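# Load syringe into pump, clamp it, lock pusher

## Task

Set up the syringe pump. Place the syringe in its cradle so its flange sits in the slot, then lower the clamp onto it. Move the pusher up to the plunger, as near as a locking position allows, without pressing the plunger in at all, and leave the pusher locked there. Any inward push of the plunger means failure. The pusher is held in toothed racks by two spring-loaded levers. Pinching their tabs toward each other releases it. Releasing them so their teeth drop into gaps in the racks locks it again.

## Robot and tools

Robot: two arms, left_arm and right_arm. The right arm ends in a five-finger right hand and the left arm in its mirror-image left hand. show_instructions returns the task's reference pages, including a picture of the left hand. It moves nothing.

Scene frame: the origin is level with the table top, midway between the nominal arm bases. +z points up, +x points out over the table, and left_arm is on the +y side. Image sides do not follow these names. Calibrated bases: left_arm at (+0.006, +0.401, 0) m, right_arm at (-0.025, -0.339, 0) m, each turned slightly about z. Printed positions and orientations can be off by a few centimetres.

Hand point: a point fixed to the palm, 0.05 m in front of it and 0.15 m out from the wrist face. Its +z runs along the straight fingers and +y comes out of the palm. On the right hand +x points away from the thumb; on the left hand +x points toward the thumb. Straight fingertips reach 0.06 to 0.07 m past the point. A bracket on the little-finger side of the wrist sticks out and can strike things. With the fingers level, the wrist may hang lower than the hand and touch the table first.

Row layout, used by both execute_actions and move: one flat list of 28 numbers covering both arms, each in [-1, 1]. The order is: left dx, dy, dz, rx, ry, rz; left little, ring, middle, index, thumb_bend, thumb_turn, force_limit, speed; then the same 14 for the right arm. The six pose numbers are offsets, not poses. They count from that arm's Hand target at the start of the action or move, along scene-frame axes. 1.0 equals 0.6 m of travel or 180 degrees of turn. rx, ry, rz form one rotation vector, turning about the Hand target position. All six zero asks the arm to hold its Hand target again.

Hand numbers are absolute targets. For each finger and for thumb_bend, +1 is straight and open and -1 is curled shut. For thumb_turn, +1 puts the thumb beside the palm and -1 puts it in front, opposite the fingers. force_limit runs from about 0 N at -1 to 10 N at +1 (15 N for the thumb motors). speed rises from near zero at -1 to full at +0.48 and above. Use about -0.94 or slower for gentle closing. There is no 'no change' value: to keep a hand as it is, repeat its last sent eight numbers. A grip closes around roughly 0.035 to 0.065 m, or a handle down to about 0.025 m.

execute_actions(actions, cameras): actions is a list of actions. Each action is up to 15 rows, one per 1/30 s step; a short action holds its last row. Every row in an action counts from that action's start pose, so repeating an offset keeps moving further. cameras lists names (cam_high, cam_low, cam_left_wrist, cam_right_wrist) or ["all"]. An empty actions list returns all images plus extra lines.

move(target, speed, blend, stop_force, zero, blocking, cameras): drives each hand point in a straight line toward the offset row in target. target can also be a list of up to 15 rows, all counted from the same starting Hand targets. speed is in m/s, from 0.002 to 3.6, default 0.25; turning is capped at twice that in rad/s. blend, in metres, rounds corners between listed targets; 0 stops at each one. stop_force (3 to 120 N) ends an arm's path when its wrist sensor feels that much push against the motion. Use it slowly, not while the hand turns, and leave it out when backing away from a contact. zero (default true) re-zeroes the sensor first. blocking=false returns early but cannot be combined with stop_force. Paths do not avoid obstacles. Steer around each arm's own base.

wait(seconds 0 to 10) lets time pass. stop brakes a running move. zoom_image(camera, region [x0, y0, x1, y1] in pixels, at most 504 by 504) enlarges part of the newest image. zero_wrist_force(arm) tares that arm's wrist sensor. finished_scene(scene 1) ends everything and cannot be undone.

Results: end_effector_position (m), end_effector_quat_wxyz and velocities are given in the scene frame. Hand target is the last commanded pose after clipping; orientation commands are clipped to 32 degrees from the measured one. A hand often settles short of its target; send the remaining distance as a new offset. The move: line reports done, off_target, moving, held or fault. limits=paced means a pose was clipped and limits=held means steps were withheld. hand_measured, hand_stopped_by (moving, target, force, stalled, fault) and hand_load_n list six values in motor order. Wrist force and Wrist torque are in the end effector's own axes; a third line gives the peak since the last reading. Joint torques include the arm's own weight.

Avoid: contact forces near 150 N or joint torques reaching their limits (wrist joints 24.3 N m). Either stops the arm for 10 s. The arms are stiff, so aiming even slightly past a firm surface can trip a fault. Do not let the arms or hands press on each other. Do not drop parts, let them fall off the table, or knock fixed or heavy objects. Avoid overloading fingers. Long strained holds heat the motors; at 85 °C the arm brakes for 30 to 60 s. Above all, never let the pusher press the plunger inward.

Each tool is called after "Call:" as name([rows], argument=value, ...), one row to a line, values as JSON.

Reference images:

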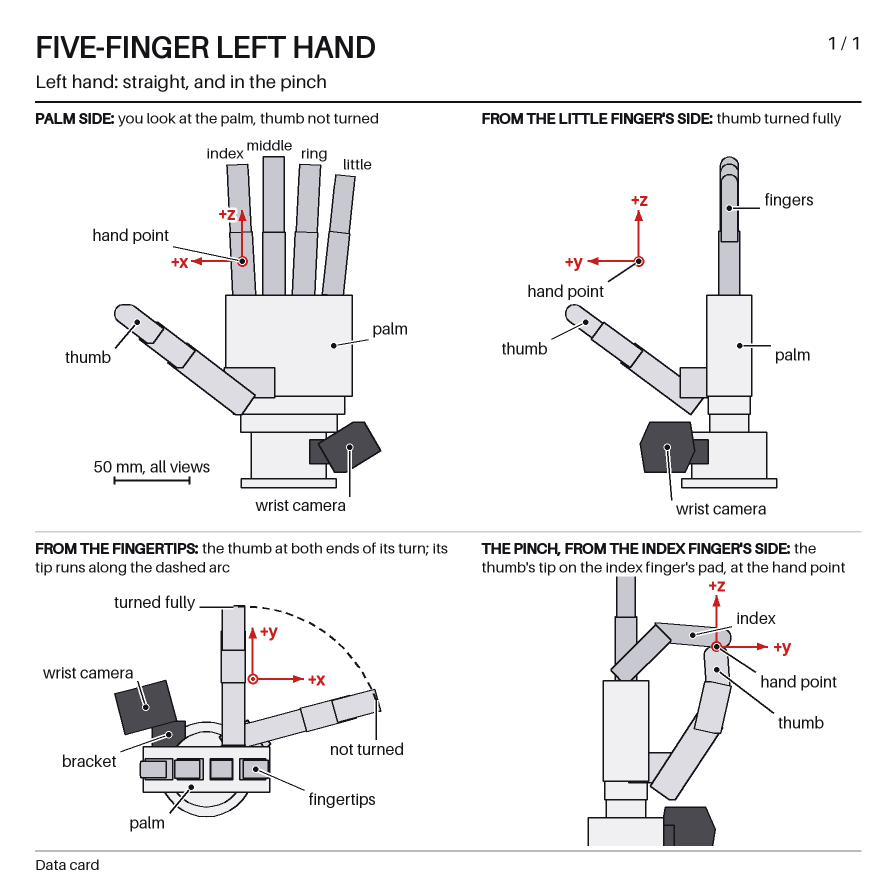

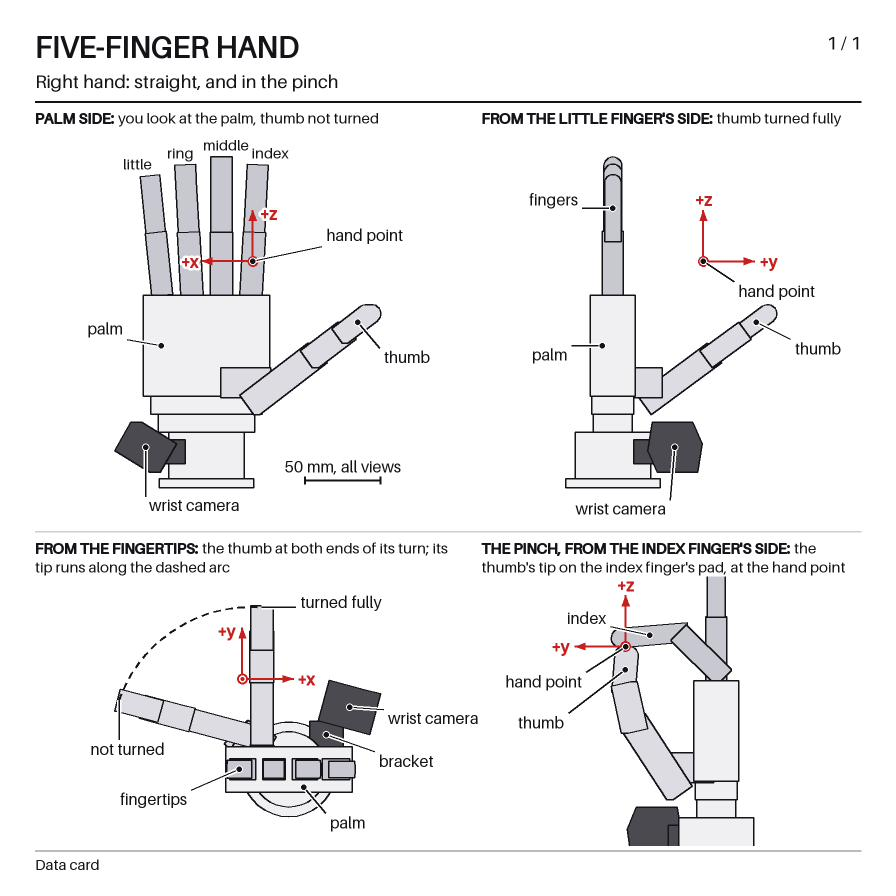

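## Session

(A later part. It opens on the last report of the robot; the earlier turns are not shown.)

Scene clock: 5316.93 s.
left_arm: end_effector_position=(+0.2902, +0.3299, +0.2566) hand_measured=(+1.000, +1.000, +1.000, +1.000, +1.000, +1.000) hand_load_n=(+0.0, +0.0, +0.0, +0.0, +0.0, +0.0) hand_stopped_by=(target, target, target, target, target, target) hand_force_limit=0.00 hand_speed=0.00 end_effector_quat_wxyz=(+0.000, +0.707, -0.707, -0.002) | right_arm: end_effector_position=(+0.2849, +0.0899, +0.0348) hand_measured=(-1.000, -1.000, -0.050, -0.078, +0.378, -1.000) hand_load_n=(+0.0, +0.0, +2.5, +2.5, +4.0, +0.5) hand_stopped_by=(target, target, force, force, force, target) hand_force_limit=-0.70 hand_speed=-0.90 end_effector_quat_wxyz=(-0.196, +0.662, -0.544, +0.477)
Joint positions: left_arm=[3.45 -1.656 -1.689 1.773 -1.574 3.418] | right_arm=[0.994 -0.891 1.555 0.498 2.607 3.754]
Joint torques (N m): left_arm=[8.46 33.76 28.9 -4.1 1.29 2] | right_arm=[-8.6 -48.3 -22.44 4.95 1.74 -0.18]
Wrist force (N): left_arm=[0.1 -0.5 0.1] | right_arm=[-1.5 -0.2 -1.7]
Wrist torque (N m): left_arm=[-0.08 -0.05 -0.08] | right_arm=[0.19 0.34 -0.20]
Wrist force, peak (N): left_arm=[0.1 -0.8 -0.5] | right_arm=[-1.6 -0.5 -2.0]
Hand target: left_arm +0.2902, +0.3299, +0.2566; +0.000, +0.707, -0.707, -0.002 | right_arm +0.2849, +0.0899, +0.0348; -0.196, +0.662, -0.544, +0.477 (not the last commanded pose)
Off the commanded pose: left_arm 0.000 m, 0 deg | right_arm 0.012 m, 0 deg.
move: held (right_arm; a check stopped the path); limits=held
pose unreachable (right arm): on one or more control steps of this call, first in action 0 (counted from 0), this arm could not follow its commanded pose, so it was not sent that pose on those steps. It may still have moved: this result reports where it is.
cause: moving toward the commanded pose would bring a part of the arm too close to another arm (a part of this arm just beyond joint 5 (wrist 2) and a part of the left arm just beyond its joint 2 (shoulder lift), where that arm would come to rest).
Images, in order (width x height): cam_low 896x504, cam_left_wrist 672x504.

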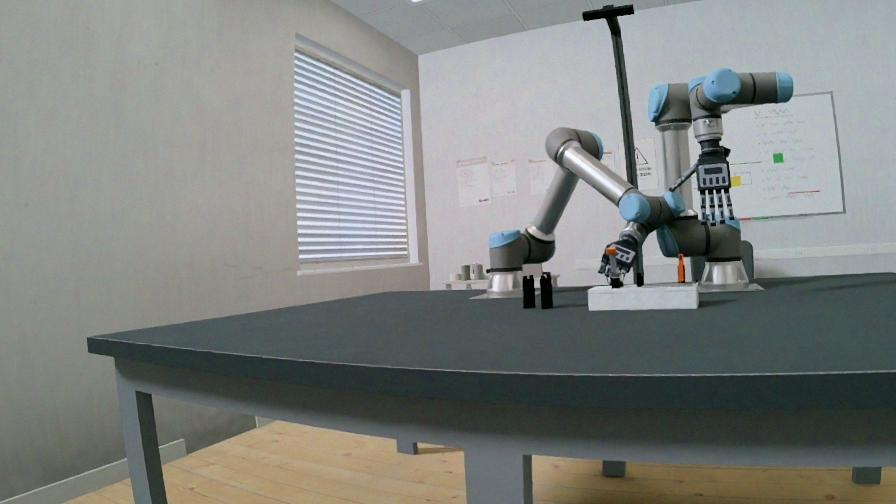

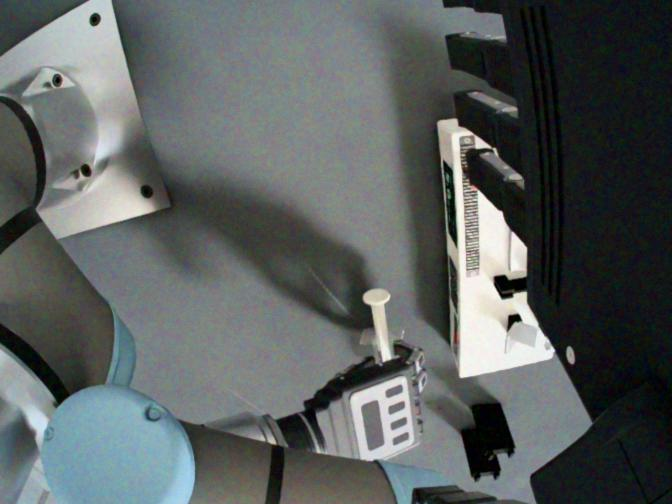

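Call:
move([
  [0,0,0,0,0,0,1,1,1,1,1,1,0,0,0.015,-0.1167,0.01,0,0,0,-1,-1,-0.3,-0.3,-0.12,-1,-0.7,-0.9],
  [0,0,0,0,0,0,1,1,1,1,1,1,0,0,0.015,-0.1167,-0.013,0,0,0,-1,-1,-0.3,-0.3,-0.12,-1,-0.7,-0.9],
], speed=[0.06,0.02], cameras=["cam_low","cam_left_wrist"])

Call:
move(target=[0,0,0,0,0,0,1,1,1,1,1,1,0,0,0,0,-0.008,0,0,0,-1,-1,-0.3,-0.3,-0.12,-1,-0.7,-0.9], speed=0.012, stop_force=3, cameras=["cam_low","cam_left_wrist"])

Call:
zoom_image(camera="cam_left_wrist", region=[320, 300, 440, 430])

Call:
zoom_image(camera="cam_low", region=[540, 230, 640, 310])

Scene clock: 5334.13 s.
left_arm: end_effector_position=(+0.2902, +0.3299, +0.2566) hand_measured=(+1.000, +1.000, +1.000, +1.000, +1.000, +1.000) hand_load_n=(+0.0, +0.0, +0.0, +0.0, +0.0, +0.0) hand_stopped_by=(target, target, target, target, target, target) hand_force_limit=0.00 hand_speed=0.00 end_effector_quat_wxyz=(+0.000, +0.707, -0.707, -0.002) | right_arm: end_effector_position=(+0.2939, +0.0199, +0.0270) hand_measured=(-1.000, -1.000, -0.050, -0.078, +0.378, -1.000) hand_load_n=(+0.0, +0.0, +2.0, +2.5, +4.0, +0.5) hand_stopped_by=(target, target, force, force, force, target) hand_force_limit=-0.70 hand_speed=-0.90 end_effector_quat_wxyz=(-0.196, +0.662, -0.544, +0.477)
Joint positions: left_arm=[3.45 -1.656 -1.689 1.773 -1.574 3.418] | right_arm=[0.892 -1.031 1.793 0.255 2.56 3.583]
Joint torques (N m): left_arm=[8.3 33.35 29.17 -3.89 1.32 2.09] | right_arm=[-11.5 -22.62 -3.05 -1.14 -0.62 -1.72]
Wrist force (N): left_arm=[0.2 -0.3 0.0] | right_arm=[-1.2 -0.4 -1.8]
Wrist torque (N m): left_arm=[-0.04 -0.07 -0.08] | right_arm=[0.18 0.29 -0.11]
Wrist force, peak (N): left_arm=[0.1 -0.9 -0.1] | right_arm=[-1.8 -1.1 -2.0]
Hand target: left_arm +0.2902, +0.3299, +0.2566; +0.000, +0.707, -0.707, -0.002 | right_arm +0.2939, +0.0199, +0.0270; -0.196, +0.662, -0.544, +0.477
Off the commanded pose: left_arm 0.000 m, 0 deg | right_arm 0.000 m, 0 deg.
move: done
Images, in order (width x height): cam_low 896x504, cam_left_wrist 672x504.

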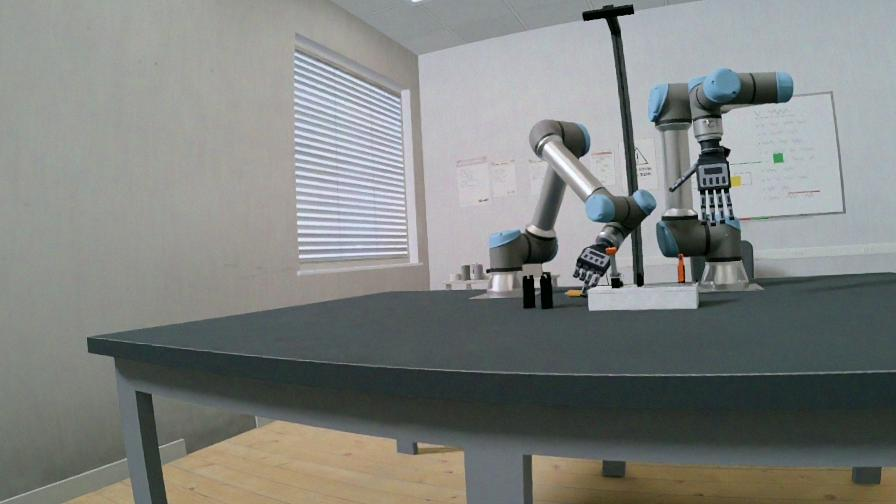

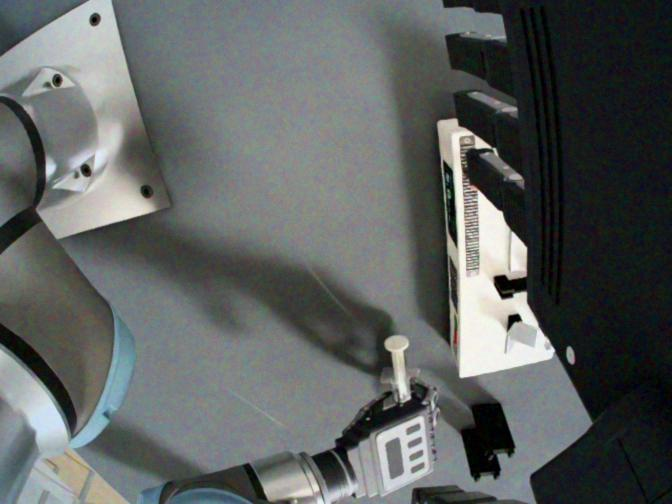

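Scene clock: 5335.43 s.
left_arm: end_effector_position=(+0.2902, +0.3299, +0.2566) hand_measured=(+1.000, +1.000, +1.000, +1.000, +1.000, +1.000) hand_load_n=(+0.0, +0.0, +0.0, +0.0, +0.0, +0.0) hand_stopped_by=(target, target, target, target, target, target) hand_force_limit=0.00 hand_speed=0.00 end_effector_quat_wxyz=(+0.000, +0.707, -0.707, -0.002) | right_arm: end_effector_position=(+0.2939, +0.0199, +0.0222) hand_measured=(-1.000, -1.000, -0.050, -0.078, +0.378, -1.000) hand_load_n=(+0.0, +0.0, +2.5, +2.0, +3.5, +0.0) hand_stopped_by=(target, target, force, force, force, target) hand_force_limit=-0.70 hand_speed=-0.90 end_effector_quat_wxyz=(-0.196, +0.662, -0.544, +0.477)
Joint positions: left_arm=[3.45 -1.656 -1.689 1.773 -1.574 3.418] | right_arm=[0.892 -1.023 1.796 0.245 2.56 3.583]
Joint torques (N m): left_arm=[7.66 33.67 28.71 -3.91 1.3 2.26] | right_arm=[-11.14 -21.56 -2.98 -1.15 -0.61 -1.11]
Wrist force (N): left_arm=[0.0 -0.6 0.1] | right_arm=[-1.4 -1.1 -2.1]
Wrist torque (N m): left_arm=[-0.08 -0.04 -0.08] | right_arm=[0.13 0.38 -0.17]
Wrist force, peak (N): left_arm=[0.1 -0.8 0.1] | right_arm=[-1.0 -1.5 -2.4]
Hand target: left_arm +0.2902, +0.3299, +0.2566; +0.000, +0.707, -0.707, -0.002 | right_arm +0.2939, +0.0199, +0.0222; -0.196, +0.662, -0.544, +0.477
Off the commanded pose: left_arm 0.000 m, 0 deg | right_arm 0.000 m, 0 deg.
move: done
Images, in order (width x height): cam_low 896x504, cam_left_wrist 672x504.

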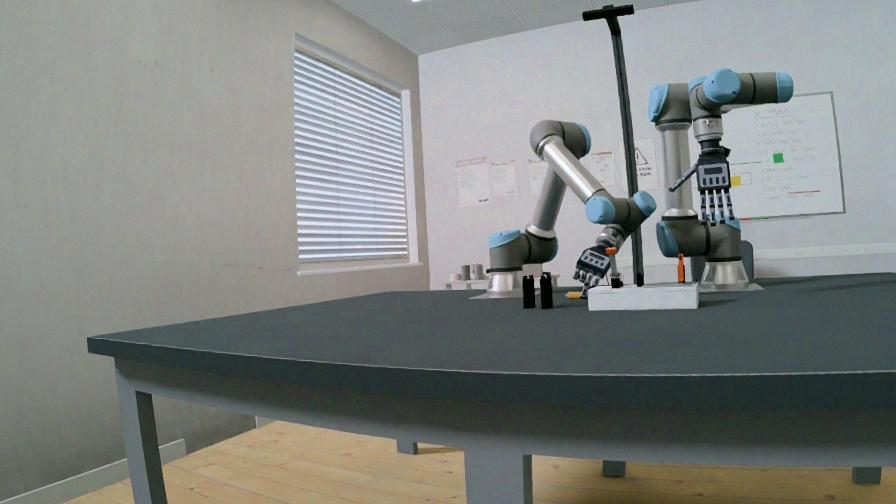

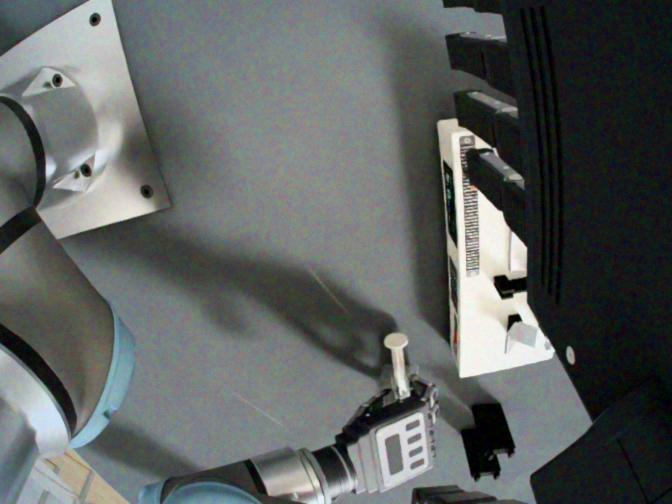

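Scaled by 3.877 from the camera's 672x504 image, which has a finer 960x720 frame.

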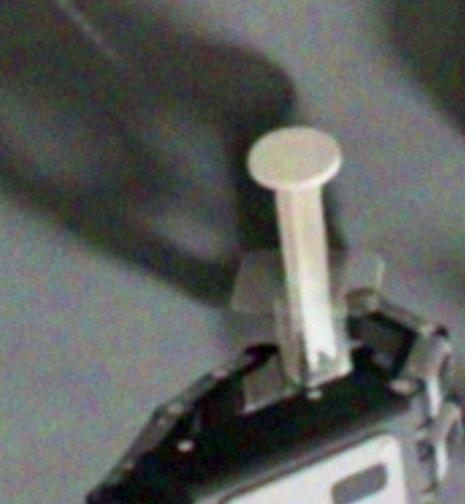

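Scaled by 5.040 from the camera's 896x504 image, which has a finer 1280x720 frame.

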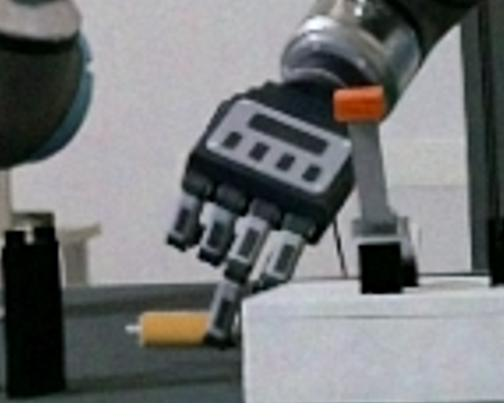

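Call:
move(target=[0,0,0,0,0,0,1,1,1,1,1,1,0,0,0,0,-0.0012,0,0,0,-1,-1,-0.3,-0.3,-0.12,-1,-0.7,-0.9], speed=0.012, stop_force=3, cameras=[])

Call:
move(target=[0,0,0,0,0,0,1,1,1,1,1,1,0,0,0,0,0,0,0,0,-1,-1,-0.3,-0.3,0.5,-1,-0.7,-0.85], speed=0.012, cameras=["cam_low","cam_left_wrist","cam_right_wrist"])

Call:
zoom_image(camera="cam_left_wrist", region=[320, 300, 440, 430])

Call:
zoom_image(camera="cam_low", region=[540, 230, 640, 310])

Scene clock: 5346.70 s.
left_arm: end_effector_position=(+0.2902, +0.3299, +0.2566) hand_measured=(+1.000, +1.000, +1.000, +1.000, +1.000, +1.000) hand_load_n=(+0.0, +0.0, +0.0, +0.0, +0.0, +0.0) hand_stopped_by=(target, target, target, target, target, target) hand_force_limit=0.00 hand_speed=0.00 end_effector_quat_wxyz=(+0.000, +0.707, -0.707, -0.002) | right_arm: end_effector_position=(+0.2939, +0.0199, +0.0215) hand_measured=(-1.000, -1.000, -0.050, -0.078, +0.378, -1.000) hand_load_n=(+0.0, +0.0, +3.0, +2.0, +3.5, -0.5) hand_stopped_by=(target, target, force, force, force, target) hand_force_limit=-0.70 hand_speed=-0.90 end_effector_quat_wxyz=(-0.196, +0.662, -0.544, +0.477)
Joint positions: left_arm=[3.45 -1.656 -1.689 1.773 -1.574 3.418] | right_arm=[0.892 -1.022 1.796 0.243 2.56 3.583]
Joint torques (N m): left_arm=[7.82 33.17 29.72 -3.86 1.18 2.19] | right_arm=[-11.11 -21.91 -2.6 -1.08 -0.46 -1.47]
Wrist force (N): left_arm=[0.2 -0.1 -0.1] | right_arm=[-1.2 -1.1 -1.7]
Wrist torque (N m): left_arm=[-0.01 -0.08 -0.08] | right_arm=[0.10 0.34 -0.16]
Wrist force, peak (N): left_arm=[0.0 -0.9 -0.2] | right_arm=[-1.1 -1.1 -2.4]
Hand target: left_arm +0.2902, +0.3299, +0.2566; +0.000, +0.707, -0.707, -0.002 | right_arm +0.2939, +0.0199, +0.0215; -0.196, +0.662, -0.544, +0.477
Off the commanded pose: left_arm 0.000 m, 0 deg | right_arm 0.000 m, 0 deg.
move: done
No camera images: "cameras" was empty.

Scene clock: 5347.53 s.
left_arm: end_effector_position=(+0.2902, +0.3299, +0.2566) hand_measured=(+1.000, +1.000, +1.000, +1.000, +1.000, +1.000) hand_load_n=(-0.5, +0.0, +0.0, +0.0, +0.0, +0.0) hand_stopped_by=(target, target, target, target, target, target) hand_force_limit=0.00 hand_speed=0.00 end_effector_quat_wxyz=(+0.000, +0.707, -0.707, -0.002) | right_arm: end_effector_position=(+0.2939, +0.0199, +0.0215) hand_measured=(-1.000, -1.000, -0.050, -0.078, +0.500, -1.000) hand_load_n=(+0.0, +0.0, +0.0, +0.0, +0.0, +0.0) hand_stopped_by=(target, target, force, force, target, target) hand_force_limit=-0.70 hand_speed=-0.85 end_effector_quat_wxyz=(-0.196, +0.662, -0.544, +0.477)
Joint positions: left_arm=[3.45 -1.656 -1.689 1.773 -1.574 3.418] | right_arm=[0.892 -1.022 1.796 0.243 2.56 3.583]
Joint torques (N m): left_arm=[8.24 33.8 29.68 -3.77 1.17 1.99] | right_arm=[-10.85 -22.59 -2.81 -0.95 -0.55 -1.48]
Wrist force (N): left_arm=[0.4 -0.1 0.0] | right_arm=[-1.4 -1.1 -2.2]
Wrist torque (N m): left_arm=[-0.01 -0.09 -0.07] | right_arm=[0.11 0.35 -0.16]
Wrist force, peak (N): left_arm=[0.3 -0.7 0.2] | right_arm=[-1.4 -1.1 -2.2]
Hand target: left_arm +0.2902, +0.3299, +0.2566; +0.000, +0.707, -0.707, -0.002 | right_arm +0.2939, +0.0199, +0.0215; -0.196, +0.662, -0.544, +0.477
Off the commanded pose: left_arm 0.000 m, 0 deg | right_arm 0.000 m, 0 deg.
move: done
Images, in order (width x height): cam_low 896x504, cam_left_wrist 672x504, cam_right_wrist 672x504.

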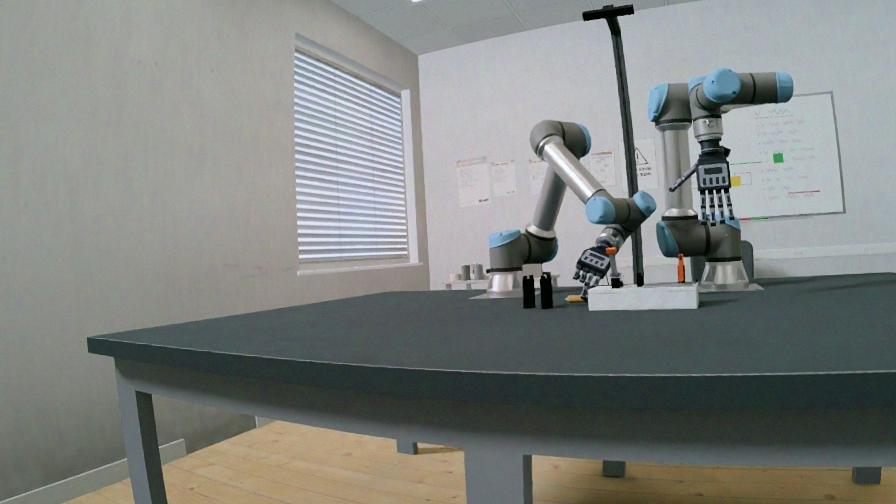

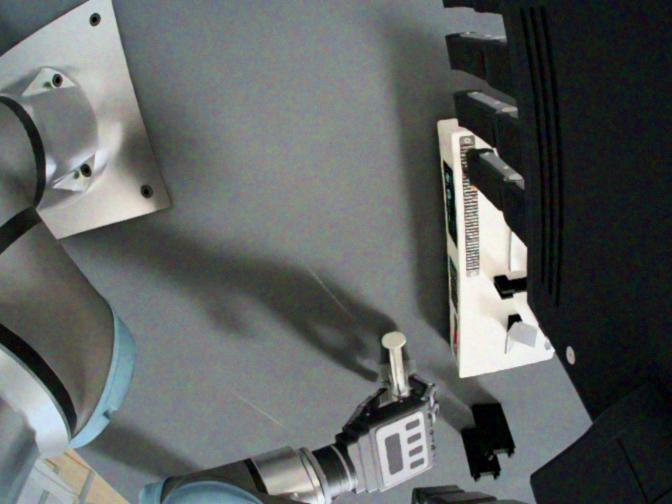

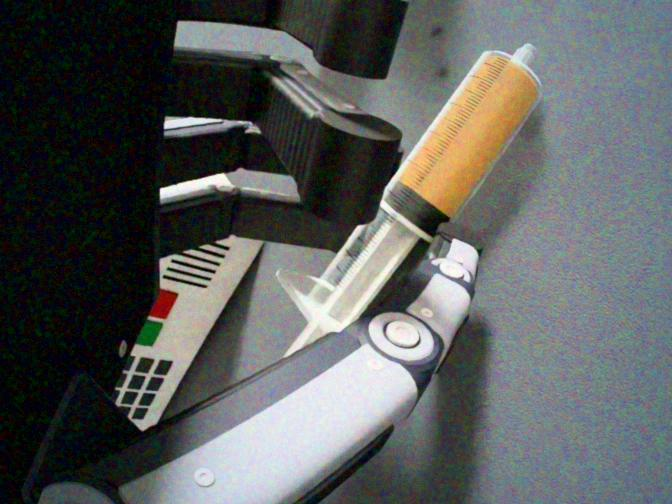

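Scaled by 3.877 from the camera's 672x504 image, which has a finer 960x720 frame.

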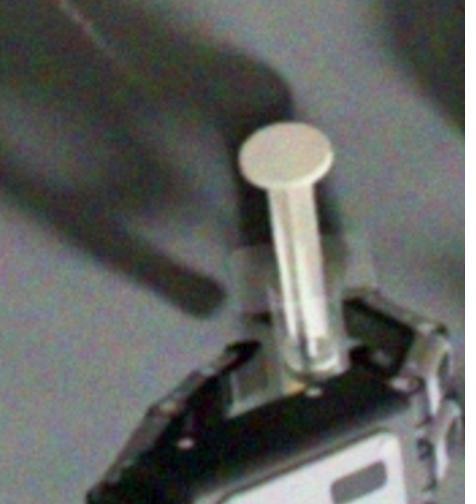

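Scaled by 5.040 from the camera's 896x504 image, which has a finer 1280x720 frame.

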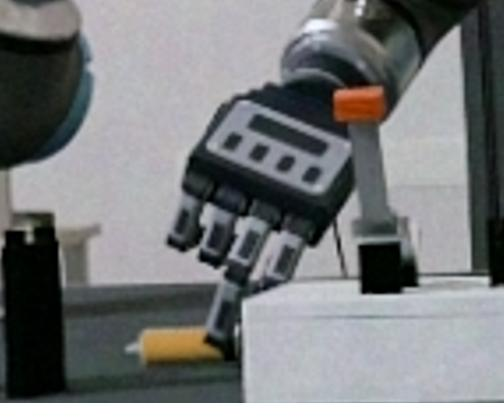

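Call:
move(target=[0,0,0,0,0,0,1,1,1,1,1,1,0,0,0,0,0,0,0,0,-1,-1,-0.3,-0.3,0.8,-1,-0.7,-0.5], speed=0.012, cameras=[])

Call:
move([
  [0,0,0,0,0,0,1,1,1,1,1,1,0,0,0.007,0,0,0,0,0,-1,-1,-0.3,-0.3,0.8,-1,-0.7,-0.5],
  [0,0,0,0,0,0,1,1,1,1,1,1,0,0,0.007,0,0.02,0,0,0,-1,-1,-0.3,-0.3,0.8,-1,-0.7,-0.5],
], speed=0.015, cameras=["cam_low","cam_left_wrist","cam_right_wrist"])

Call:
zoom_image(camera="cam_low", region=[540, 230, 640, 310])

Scene clock: 5364.33 s.
left_arm: end_effector_position=(+0.2902, +0.3299, +0.2566) hand_measured=(+1.000, +1.000, +1.000, +1.000, +1.000, +1.000) hand_load_n=(+0.0, +0.0, +0.0, +0.0, +0.0, +0.0) hand_stopped_by=(target, target, target, target, target, target) hand_force_limit=0.00 hand_speed=0.00 end_effector_quat_wxyz=(+0.000, +0.707, -0.707, -0.002) | right_arm: end_effector_position=(+0.2939, +0.0199, +0.0215) hand_measured=(-1.000, -1.000, -0.050, -0.078, +0.800, -1.000) hand_load_n=(+0.0, +0.0, +0.0, +0.0, +0.0, +0.0) hand_stopped_by=(target, target, force, force, target, target) hand_force_limit=-0.70 hand_speed=-0.50 end_effector_quat_wxyz=(-0.196, +0.662, -0.544, +0.477)
Joint positions: left_arm=[3.45 -1.656 -1.689 1.773 -1.574 3.418] | right_arm=[0.892 -1.022 1.796 0.243 2.56 3.583]
Joint torques (N m): left_arm=[7.42 32.89 29.82 -3.66 1.26 2.05] | right_arm=[-10.68 -26.08 -3.5 1.09 -0.44 -1.52]
Wrist force (N): left_arm=[0.0 -0.4 -0.2] | right_arm=[-1.2 -0.8 -1.9]
Wrist torque (N m): left_arm=[-0.05 -0.05 -0.09] | right_arm=[0.15 0.31 -0.13]
Wrist force, peak (N): left_arm=[0.3 -0.8 0.4] | right_arm=[-1.5 -1.1 -2.2]
Hand target: left_arm +0.2902, +0.3299, +0.2566; +0.000, +0.707, -0.707, -0.002 | right_arm +0.2939, +0.0199, +0.0215; -0.196, +0.662, -0.544, +0.477
Off the commanded pose: left_arm 0.000 m, 0 deg | right_arm 0.000 m, 0 deg.
move: done
No camera images: "cameras" was empty.

Scene clock: 5366.07 s.
left_arm: end_effector_position=(+0.2902, +0.3299, +0.2566) hand_measured=(+1.000, +1.000, +1.000, +1.000, +1.000, +1.000) hand_load_n=(+0.0, +0.0, +0.0, +0.5, +0.0, +0.0) hand_stopped_by=(target, target, target, target, target, target) hand_force_limit=0.00 hand_speed=0.00 end_effector_quat_wxyz=(+0.000, +0.707, -0.707, -0.002) | right_arm: end_effector_position=(+0.2981, +0.0199, +0.0334) hand_measured=(-1.000, -1.000, -0.050, -0.078, +0.800, -1.000) hand_load_n=(+0.0, +0.0, +0.0, +0.0, +0.0, +0.0) hand_stopped_by=(target, target, force, force, target, target) hand_force_limit=-0.70 hand_speed=-0.50 end_effector_quat_wxyz=(-0.196, +0.662, -0.544, +0.477)
Joint positions: left_arm=[3.45 -1.656 -1.689 1.773 -1.574 3.418] | right_arm=[0.884 -1.041 1.786 0.262 2.555 3.571]
Joint torques (N m): left_arm=[7.62 33.45 29.13 -3.53 1.22 2.08] | right_arm=[-10.73 -43.51 -21.8 4.63 -0.58 -1]
Wrist force (N): left_arm=[0.1 -0.1 0.2] | right_arm=[-1.4 -0.6 -1.5]
Wrist torque (N m): left_arm=[-0.03 -0.04 -0.09] | right_arm=[0.14 0.32 -0.14]
Wrist force, peak (N): left_arm=[0.5 -0.7 0.1] | right_arm=[-1.5 -1.0 -2.1]
Hand target: left_arm +0.2902, +0.3299, +0.2566; +0.000, +0.707, -0.707, -0.002 | right_arm +0.2981, +0.0199, +0.0335; -0.196, +0.662, -0.544, +0.477
Off the commanded pose: left_arm 0.000 m, 0 deg | right_arm 0.000 m, 0 deg.
move: done
Images, in order (width x height): cam_low 896x504, cam_left_wrist 672x504, cam_right_wrist 672x504.

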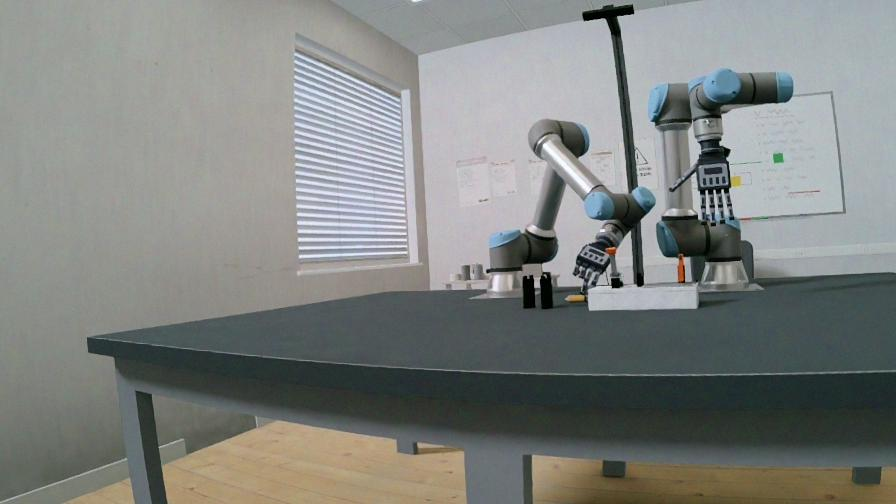

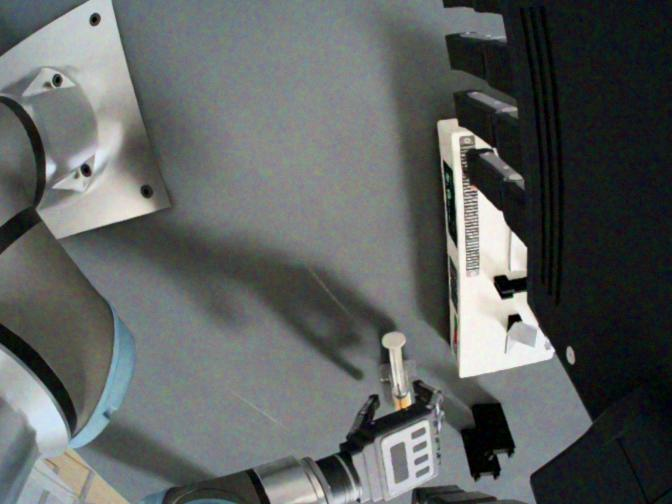

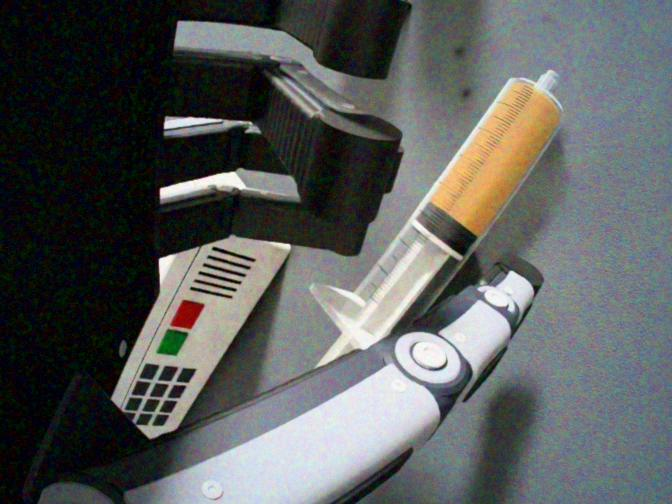

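Scaled by 5.040 from the camera's 896x504 image, which has a finer 1280x720 frame.

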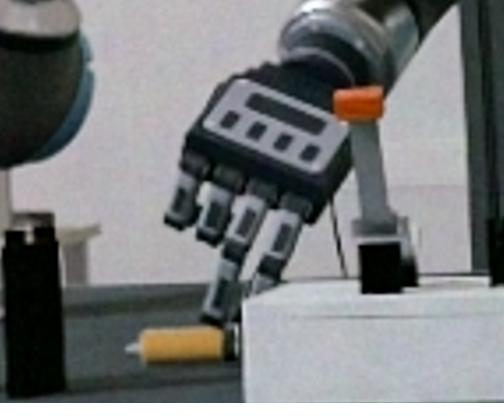

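Call:
move(target=[0,-0.0833,0,0,0,0,1,1,1,1,1,1,0,0,0,0,0.11,0,0,0,-1,-1,-0.3,-0.3,0.8,-1,-0.7,-0.5], speed=0.1, cameras=["cam_left_wrist","cam_right_wrist","cam_low"])

Call:
zoom_image(camera="cam_left_wrist", region=[340, 270, 460, 430])

Call:
zoom_image(camera="cam_low", region=[540, 260, 620, 310])

Scene clock: 5375.17 s.
left_arm: end_effector_position=(+0.2902, +0.2800, +0.2566) hand_measured=(+1.000, +1.000, +1.000, +1.000, +1.000, +1.000) hand_load_n=(+0.0, +0.0, +0.0, +0.0, -0.5, +0.0) hand_stopped_by=(target, target, target, target, target, target) hand_force_limit=0.00 hand_speed=0.00 end_effector_quat_wxyz=(+0.000, +0.707, -0.707, -0.002) | right_arm: end_effector_position=(+0.2981, +0.0198, +0.0994) hand_measured=(-1.000, -1.000, -0.050, -0.078, +0.800, -1.000) hand_load_n=(+0.5, +0.0, +0.0, +0.0, +0.0, +0.0) hand_stopped_by=(target, target, force, force, target, target) hand_force_limit=-0.70 hand_speed=-0.50 end_effector_quat_wxyz=(-0.196, +0.662, -0.544, +0.477)
Joint positions: left_arm=[3.299 -1.68 -1.664 1.77 -1.574 3.268] | right_arm=[0.884 -1.139 1.732 0.415 2.555 3.571]
Joint torques (N m): left_arm=[-7.76 13.74 29.37 -4.31 -1.37 -2.16] | right_arm=[5.02 -40.27 -24.31 4.94 1.84 1.7]
Wrist force (N): left_arm=[0.3 -0.2 0.0] | right_arm=[-1.1 -0.9 -2.1]
Wrist torque (N m): left_arm=[-0.04 -0.09 0.02] | right_arm=[0.14 0.29 -0.18]
Wrist force, peak (N): left_arm=[1.0 -0.6 -0.2] | right_arm=[-1.8 -1.1 -2.0]
Hand target: left_arm +0.2902, +0.2799, +0.2566; +0.000, +0.707, -0.707, -0.002 | right_arm +0.2981, +0.0199, +0.0995; -0.196, +0.662, -0.544, +0.477
Off the commanded pose: left_arm 0.000 m, 0 deg | right_arm 0.000 m, 0 deg.
move: done
Images, in order (width x height): cam_low 896x504, cam_left_wrist 672x504, cam_right_wrist 672x504.

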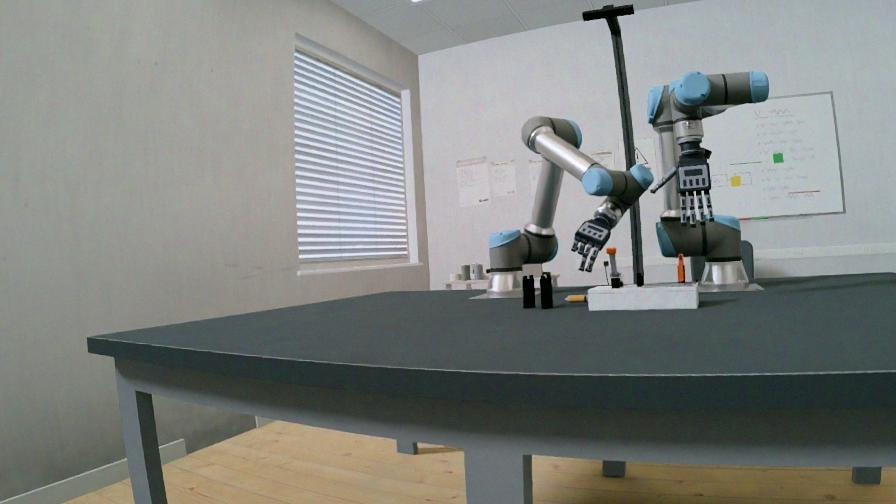

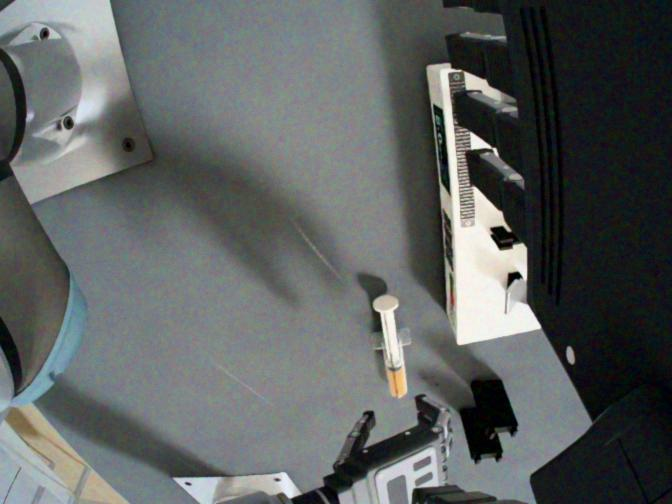

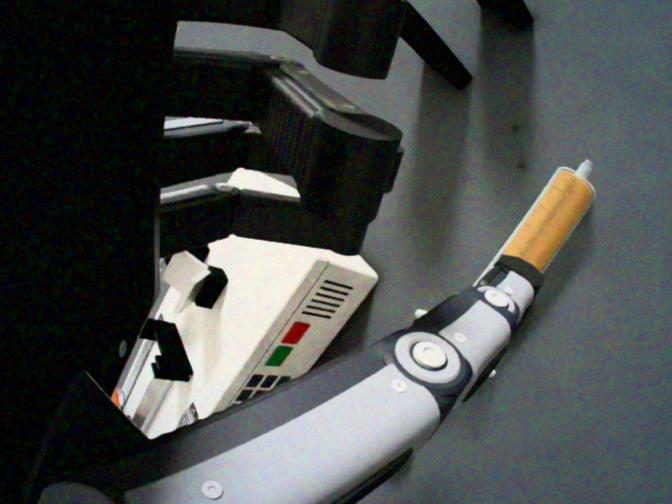

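Scaled by 3.150 from the camera's 672x504 image, which has a finer 960x720 frame.

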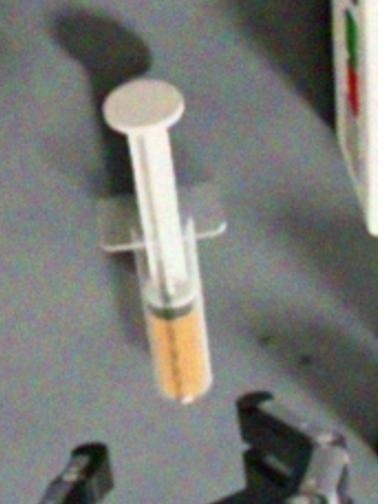

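Scaled by 6.300 from the camera's 896x504 image, which has a finer 1280x720 frame.

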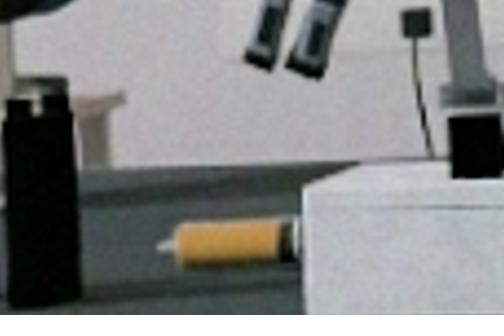

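Call:
move(target=[0,0,0,0,0,0,1,1,1,1,1,1,0,0,0,0,-0.08,0,0,0,-1,-1,-1,-0.3,0.8,-0.87,-0.5,-0.3], speed=0.05, cameras=["cam_left_wrist","cam_right_wrist","cam_low"])

Call:
zoom_image(camera="cam_left_wrist", region=[340, 270, 460, 430])

Scene clock: 5428.53 s.
left_arm: end_effector_position=(+0.2902, +0.2799, +0.2566) hand_measured=(+1.000, +1.000, +1.000, +1.000, +1.000, +1.000) hand_load_n=(+0.0, +0.0, +0.0, +0.0, +0.0, +0.0) hand_stopped_by=(target, target, target, target, target, target) hand_force_limit=0.00 hand_speed=0.00 end_effector_quat_wxyz=(+0.000, +0.707, -0.707, -0.002) | right_arm: end_effector_position=(+0.2981, +0.0199, +0.0515) hand_measured=(-1.000, -1.000, -1.000, -0.078, +0.800, -0.870) hand_load_n=(+0.0, +0.0, +0.0, +0.0, +0.0, +0.0) hand_stopped_by=(target, target, target, force, target, target) hand_force_limit=-0.50 hand_speed=-0.30 end_effector_quat_wxyz=(-0.196, +0.662, -0.544, +0.477)
Joint positions: left_arm=[3.299 -1.68 -1.664 1.77 -1.574 3.268] | right_arm=[0.884 -1.07 1.774 0.304 2.555 3.571]
Joint torques (N m): left_arm=[-8.31 13.26 30.01 -4.41 -1.26 -2.16] | right_arm=[7.81 -20.85 -3.93 -1.04 1.73 -1.79]
Wrist force (N): left_arm=[0.4 -0.5 0.1] | right_arm=[-1.2 -0.6 -1.6]
Wrist torque (N m): left_arm=[-0.08 -0.10 0.04] | right_arm=[0.16 0.31 -0.21]
Wrist force, peak (N): left_arm=[0.6 -0.8 0.0] | right_arm=[-1.3 -1.5 -2.0]
Hand target: left_arm +0.2902, +0.2799, +0.2566; +0.000, +0.707, -0.707, -0.002 | right_arm +0.2981, +0.0199, +0.0515; -0.196, +0.662, -0.544, +0.477
Off the commanded pose: left_arm 0.000 m, 0 deg | right_arm 0.000 m, 0 deg.
move: done
Images, in order (width x height): cam_low 896x504, cam_left_wrist 672x504, cam_right_wrist 672x504.

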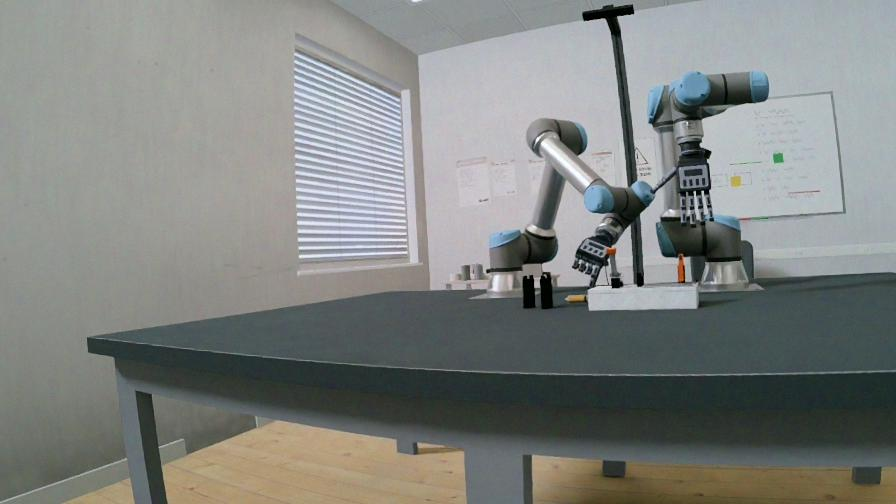

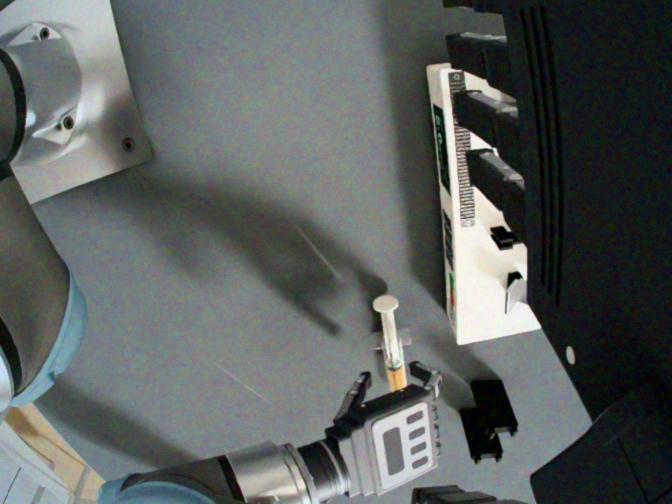

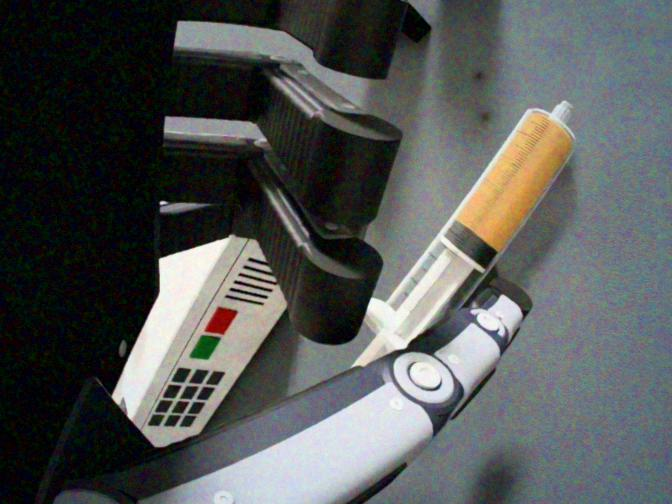

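Scaled by 3.150 from the camera's 672x504 image, which has a finer 960x720 frame.

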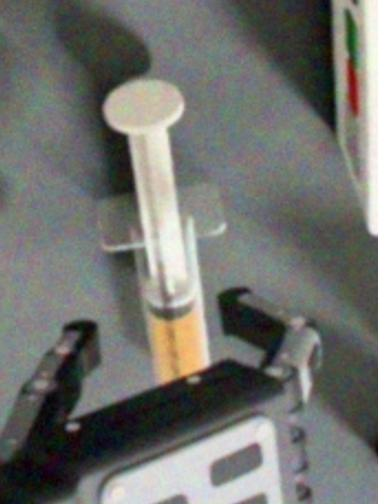

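Call:
move(target=[0,0,0,0,0,0,1,1,1,1,1,1,0,0,0,0,-0.05,0,0,0,-1,-1,-1,-0.3,0.8,-0.87,-0.5,-0.3], speed=0.02, stop_force=3, cameras=["cam_left_wrist","cam_right_wrist"])

Call:
zoom_image(camera="cam_left_wrist", region=[340, 270, 460, 430])

Call:
zoom_image(camera="cam_right_wrist", region=[250, 150, 560, 400])

Scene clock: 5446.20 s.
left_arm: end_effector_position=(+0.2902, +0.2799, +0.2566) hand_measured=(+1.000, +1.000, +1.000, +1.000, +1.000, +1.000) hand_load_n=(+0.0, +0.0, +0.0, +0.0, +0.0, +0.0) hand_stopped_by=(target, target, target, target, target, target) hand_force_limit=0.00 hand_speed=0.00 end_effector_quat_wxyz=(+0.000, +0.707, -0.707, -0.002) | right_arm: end_effector_position=(+0.2981, +0.0199, +0.0215) hand_measured=(-1.000, -1.000, -1.000, -0.078, +0.800, -0.870) hand_load_n=(+0.0, +0.0, +0.5, +0.0, +0.0, +0.0) hand_stopped_by=(target, target, target, force, target, target) hand_force_limit=-0.50 hand_speed=-0.30 end_effector_quat_wxyz=(-0.196, +0.662, -0.544, +0.477)
Joint positions: left_arm=[3.299 -1.68 -1.664 1.77 -1.574 3.268] | right_arm=[0.884 -1.022 1.793 0.236 2.555 3.571]
Joint torques (N m): left_arm=[-7.98 14.04 29.64 -4.26 -1.24 -2.07] | right_arm=[-6.56 -22.13 -2.78 -1.05 0.2 -1.62]
Wrist force (N): left_arm=[0.1 -0.5 0.0] | right_arm=[-1.1 -0.7 -2.1]
Wrist torque (N m): left_arm=[-0.07 -0.06 0.03] | right_arm=[0.19 0.30 -0.20]
Wrist force, peak (N): left_arm=[0.2 -1.1 -0.3] | right_arm=[-1.7 -0.9 -2.1]
Hand target: left_arm +0.2902, +0.2799, +0.2566; +0.000, +0.707, -0.707, -0.002 | right_arm +0.2981, +0.0199, +0.0215; -0.196, +0.662, -0.544, +0.477
Off the commanded pose: left_arm 0.000 m, 0 deg | right_arm 0.000 m, 0 deg.
move: done
Images, in order (width x height): cam_left_wrist 672x504, cam_right_wrist 672x504.

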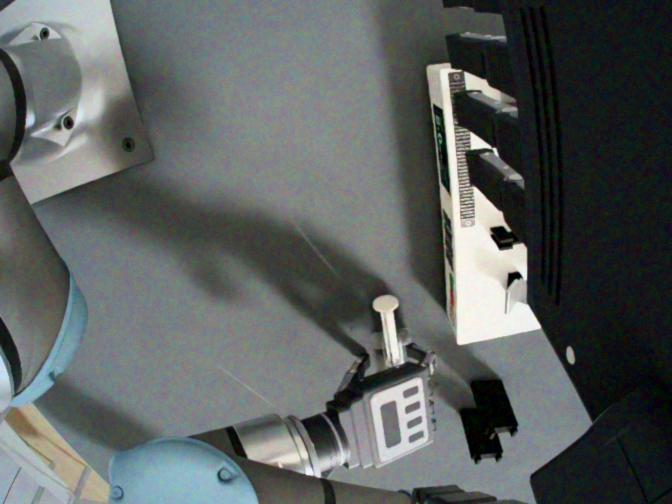

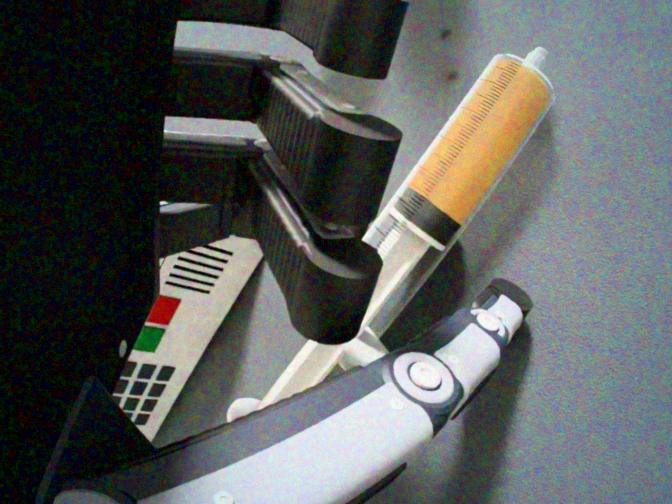

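Scaled by 3.150 from the camera's 672x504 image, which has a finer 960x720 frame.

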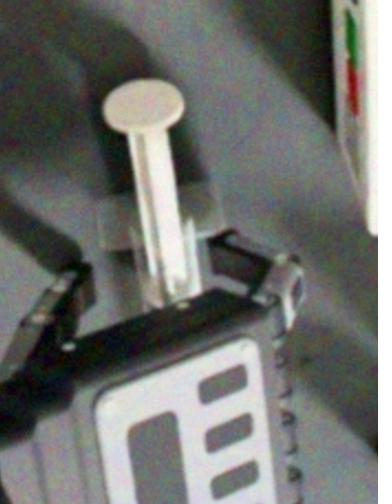

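Scaled by 1.626 from the camera's 672x504 image, which has a finer 960x720 frame.

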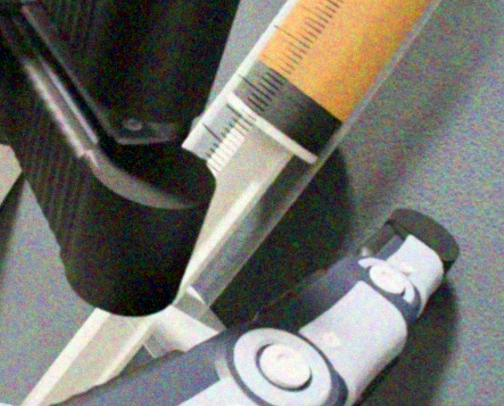

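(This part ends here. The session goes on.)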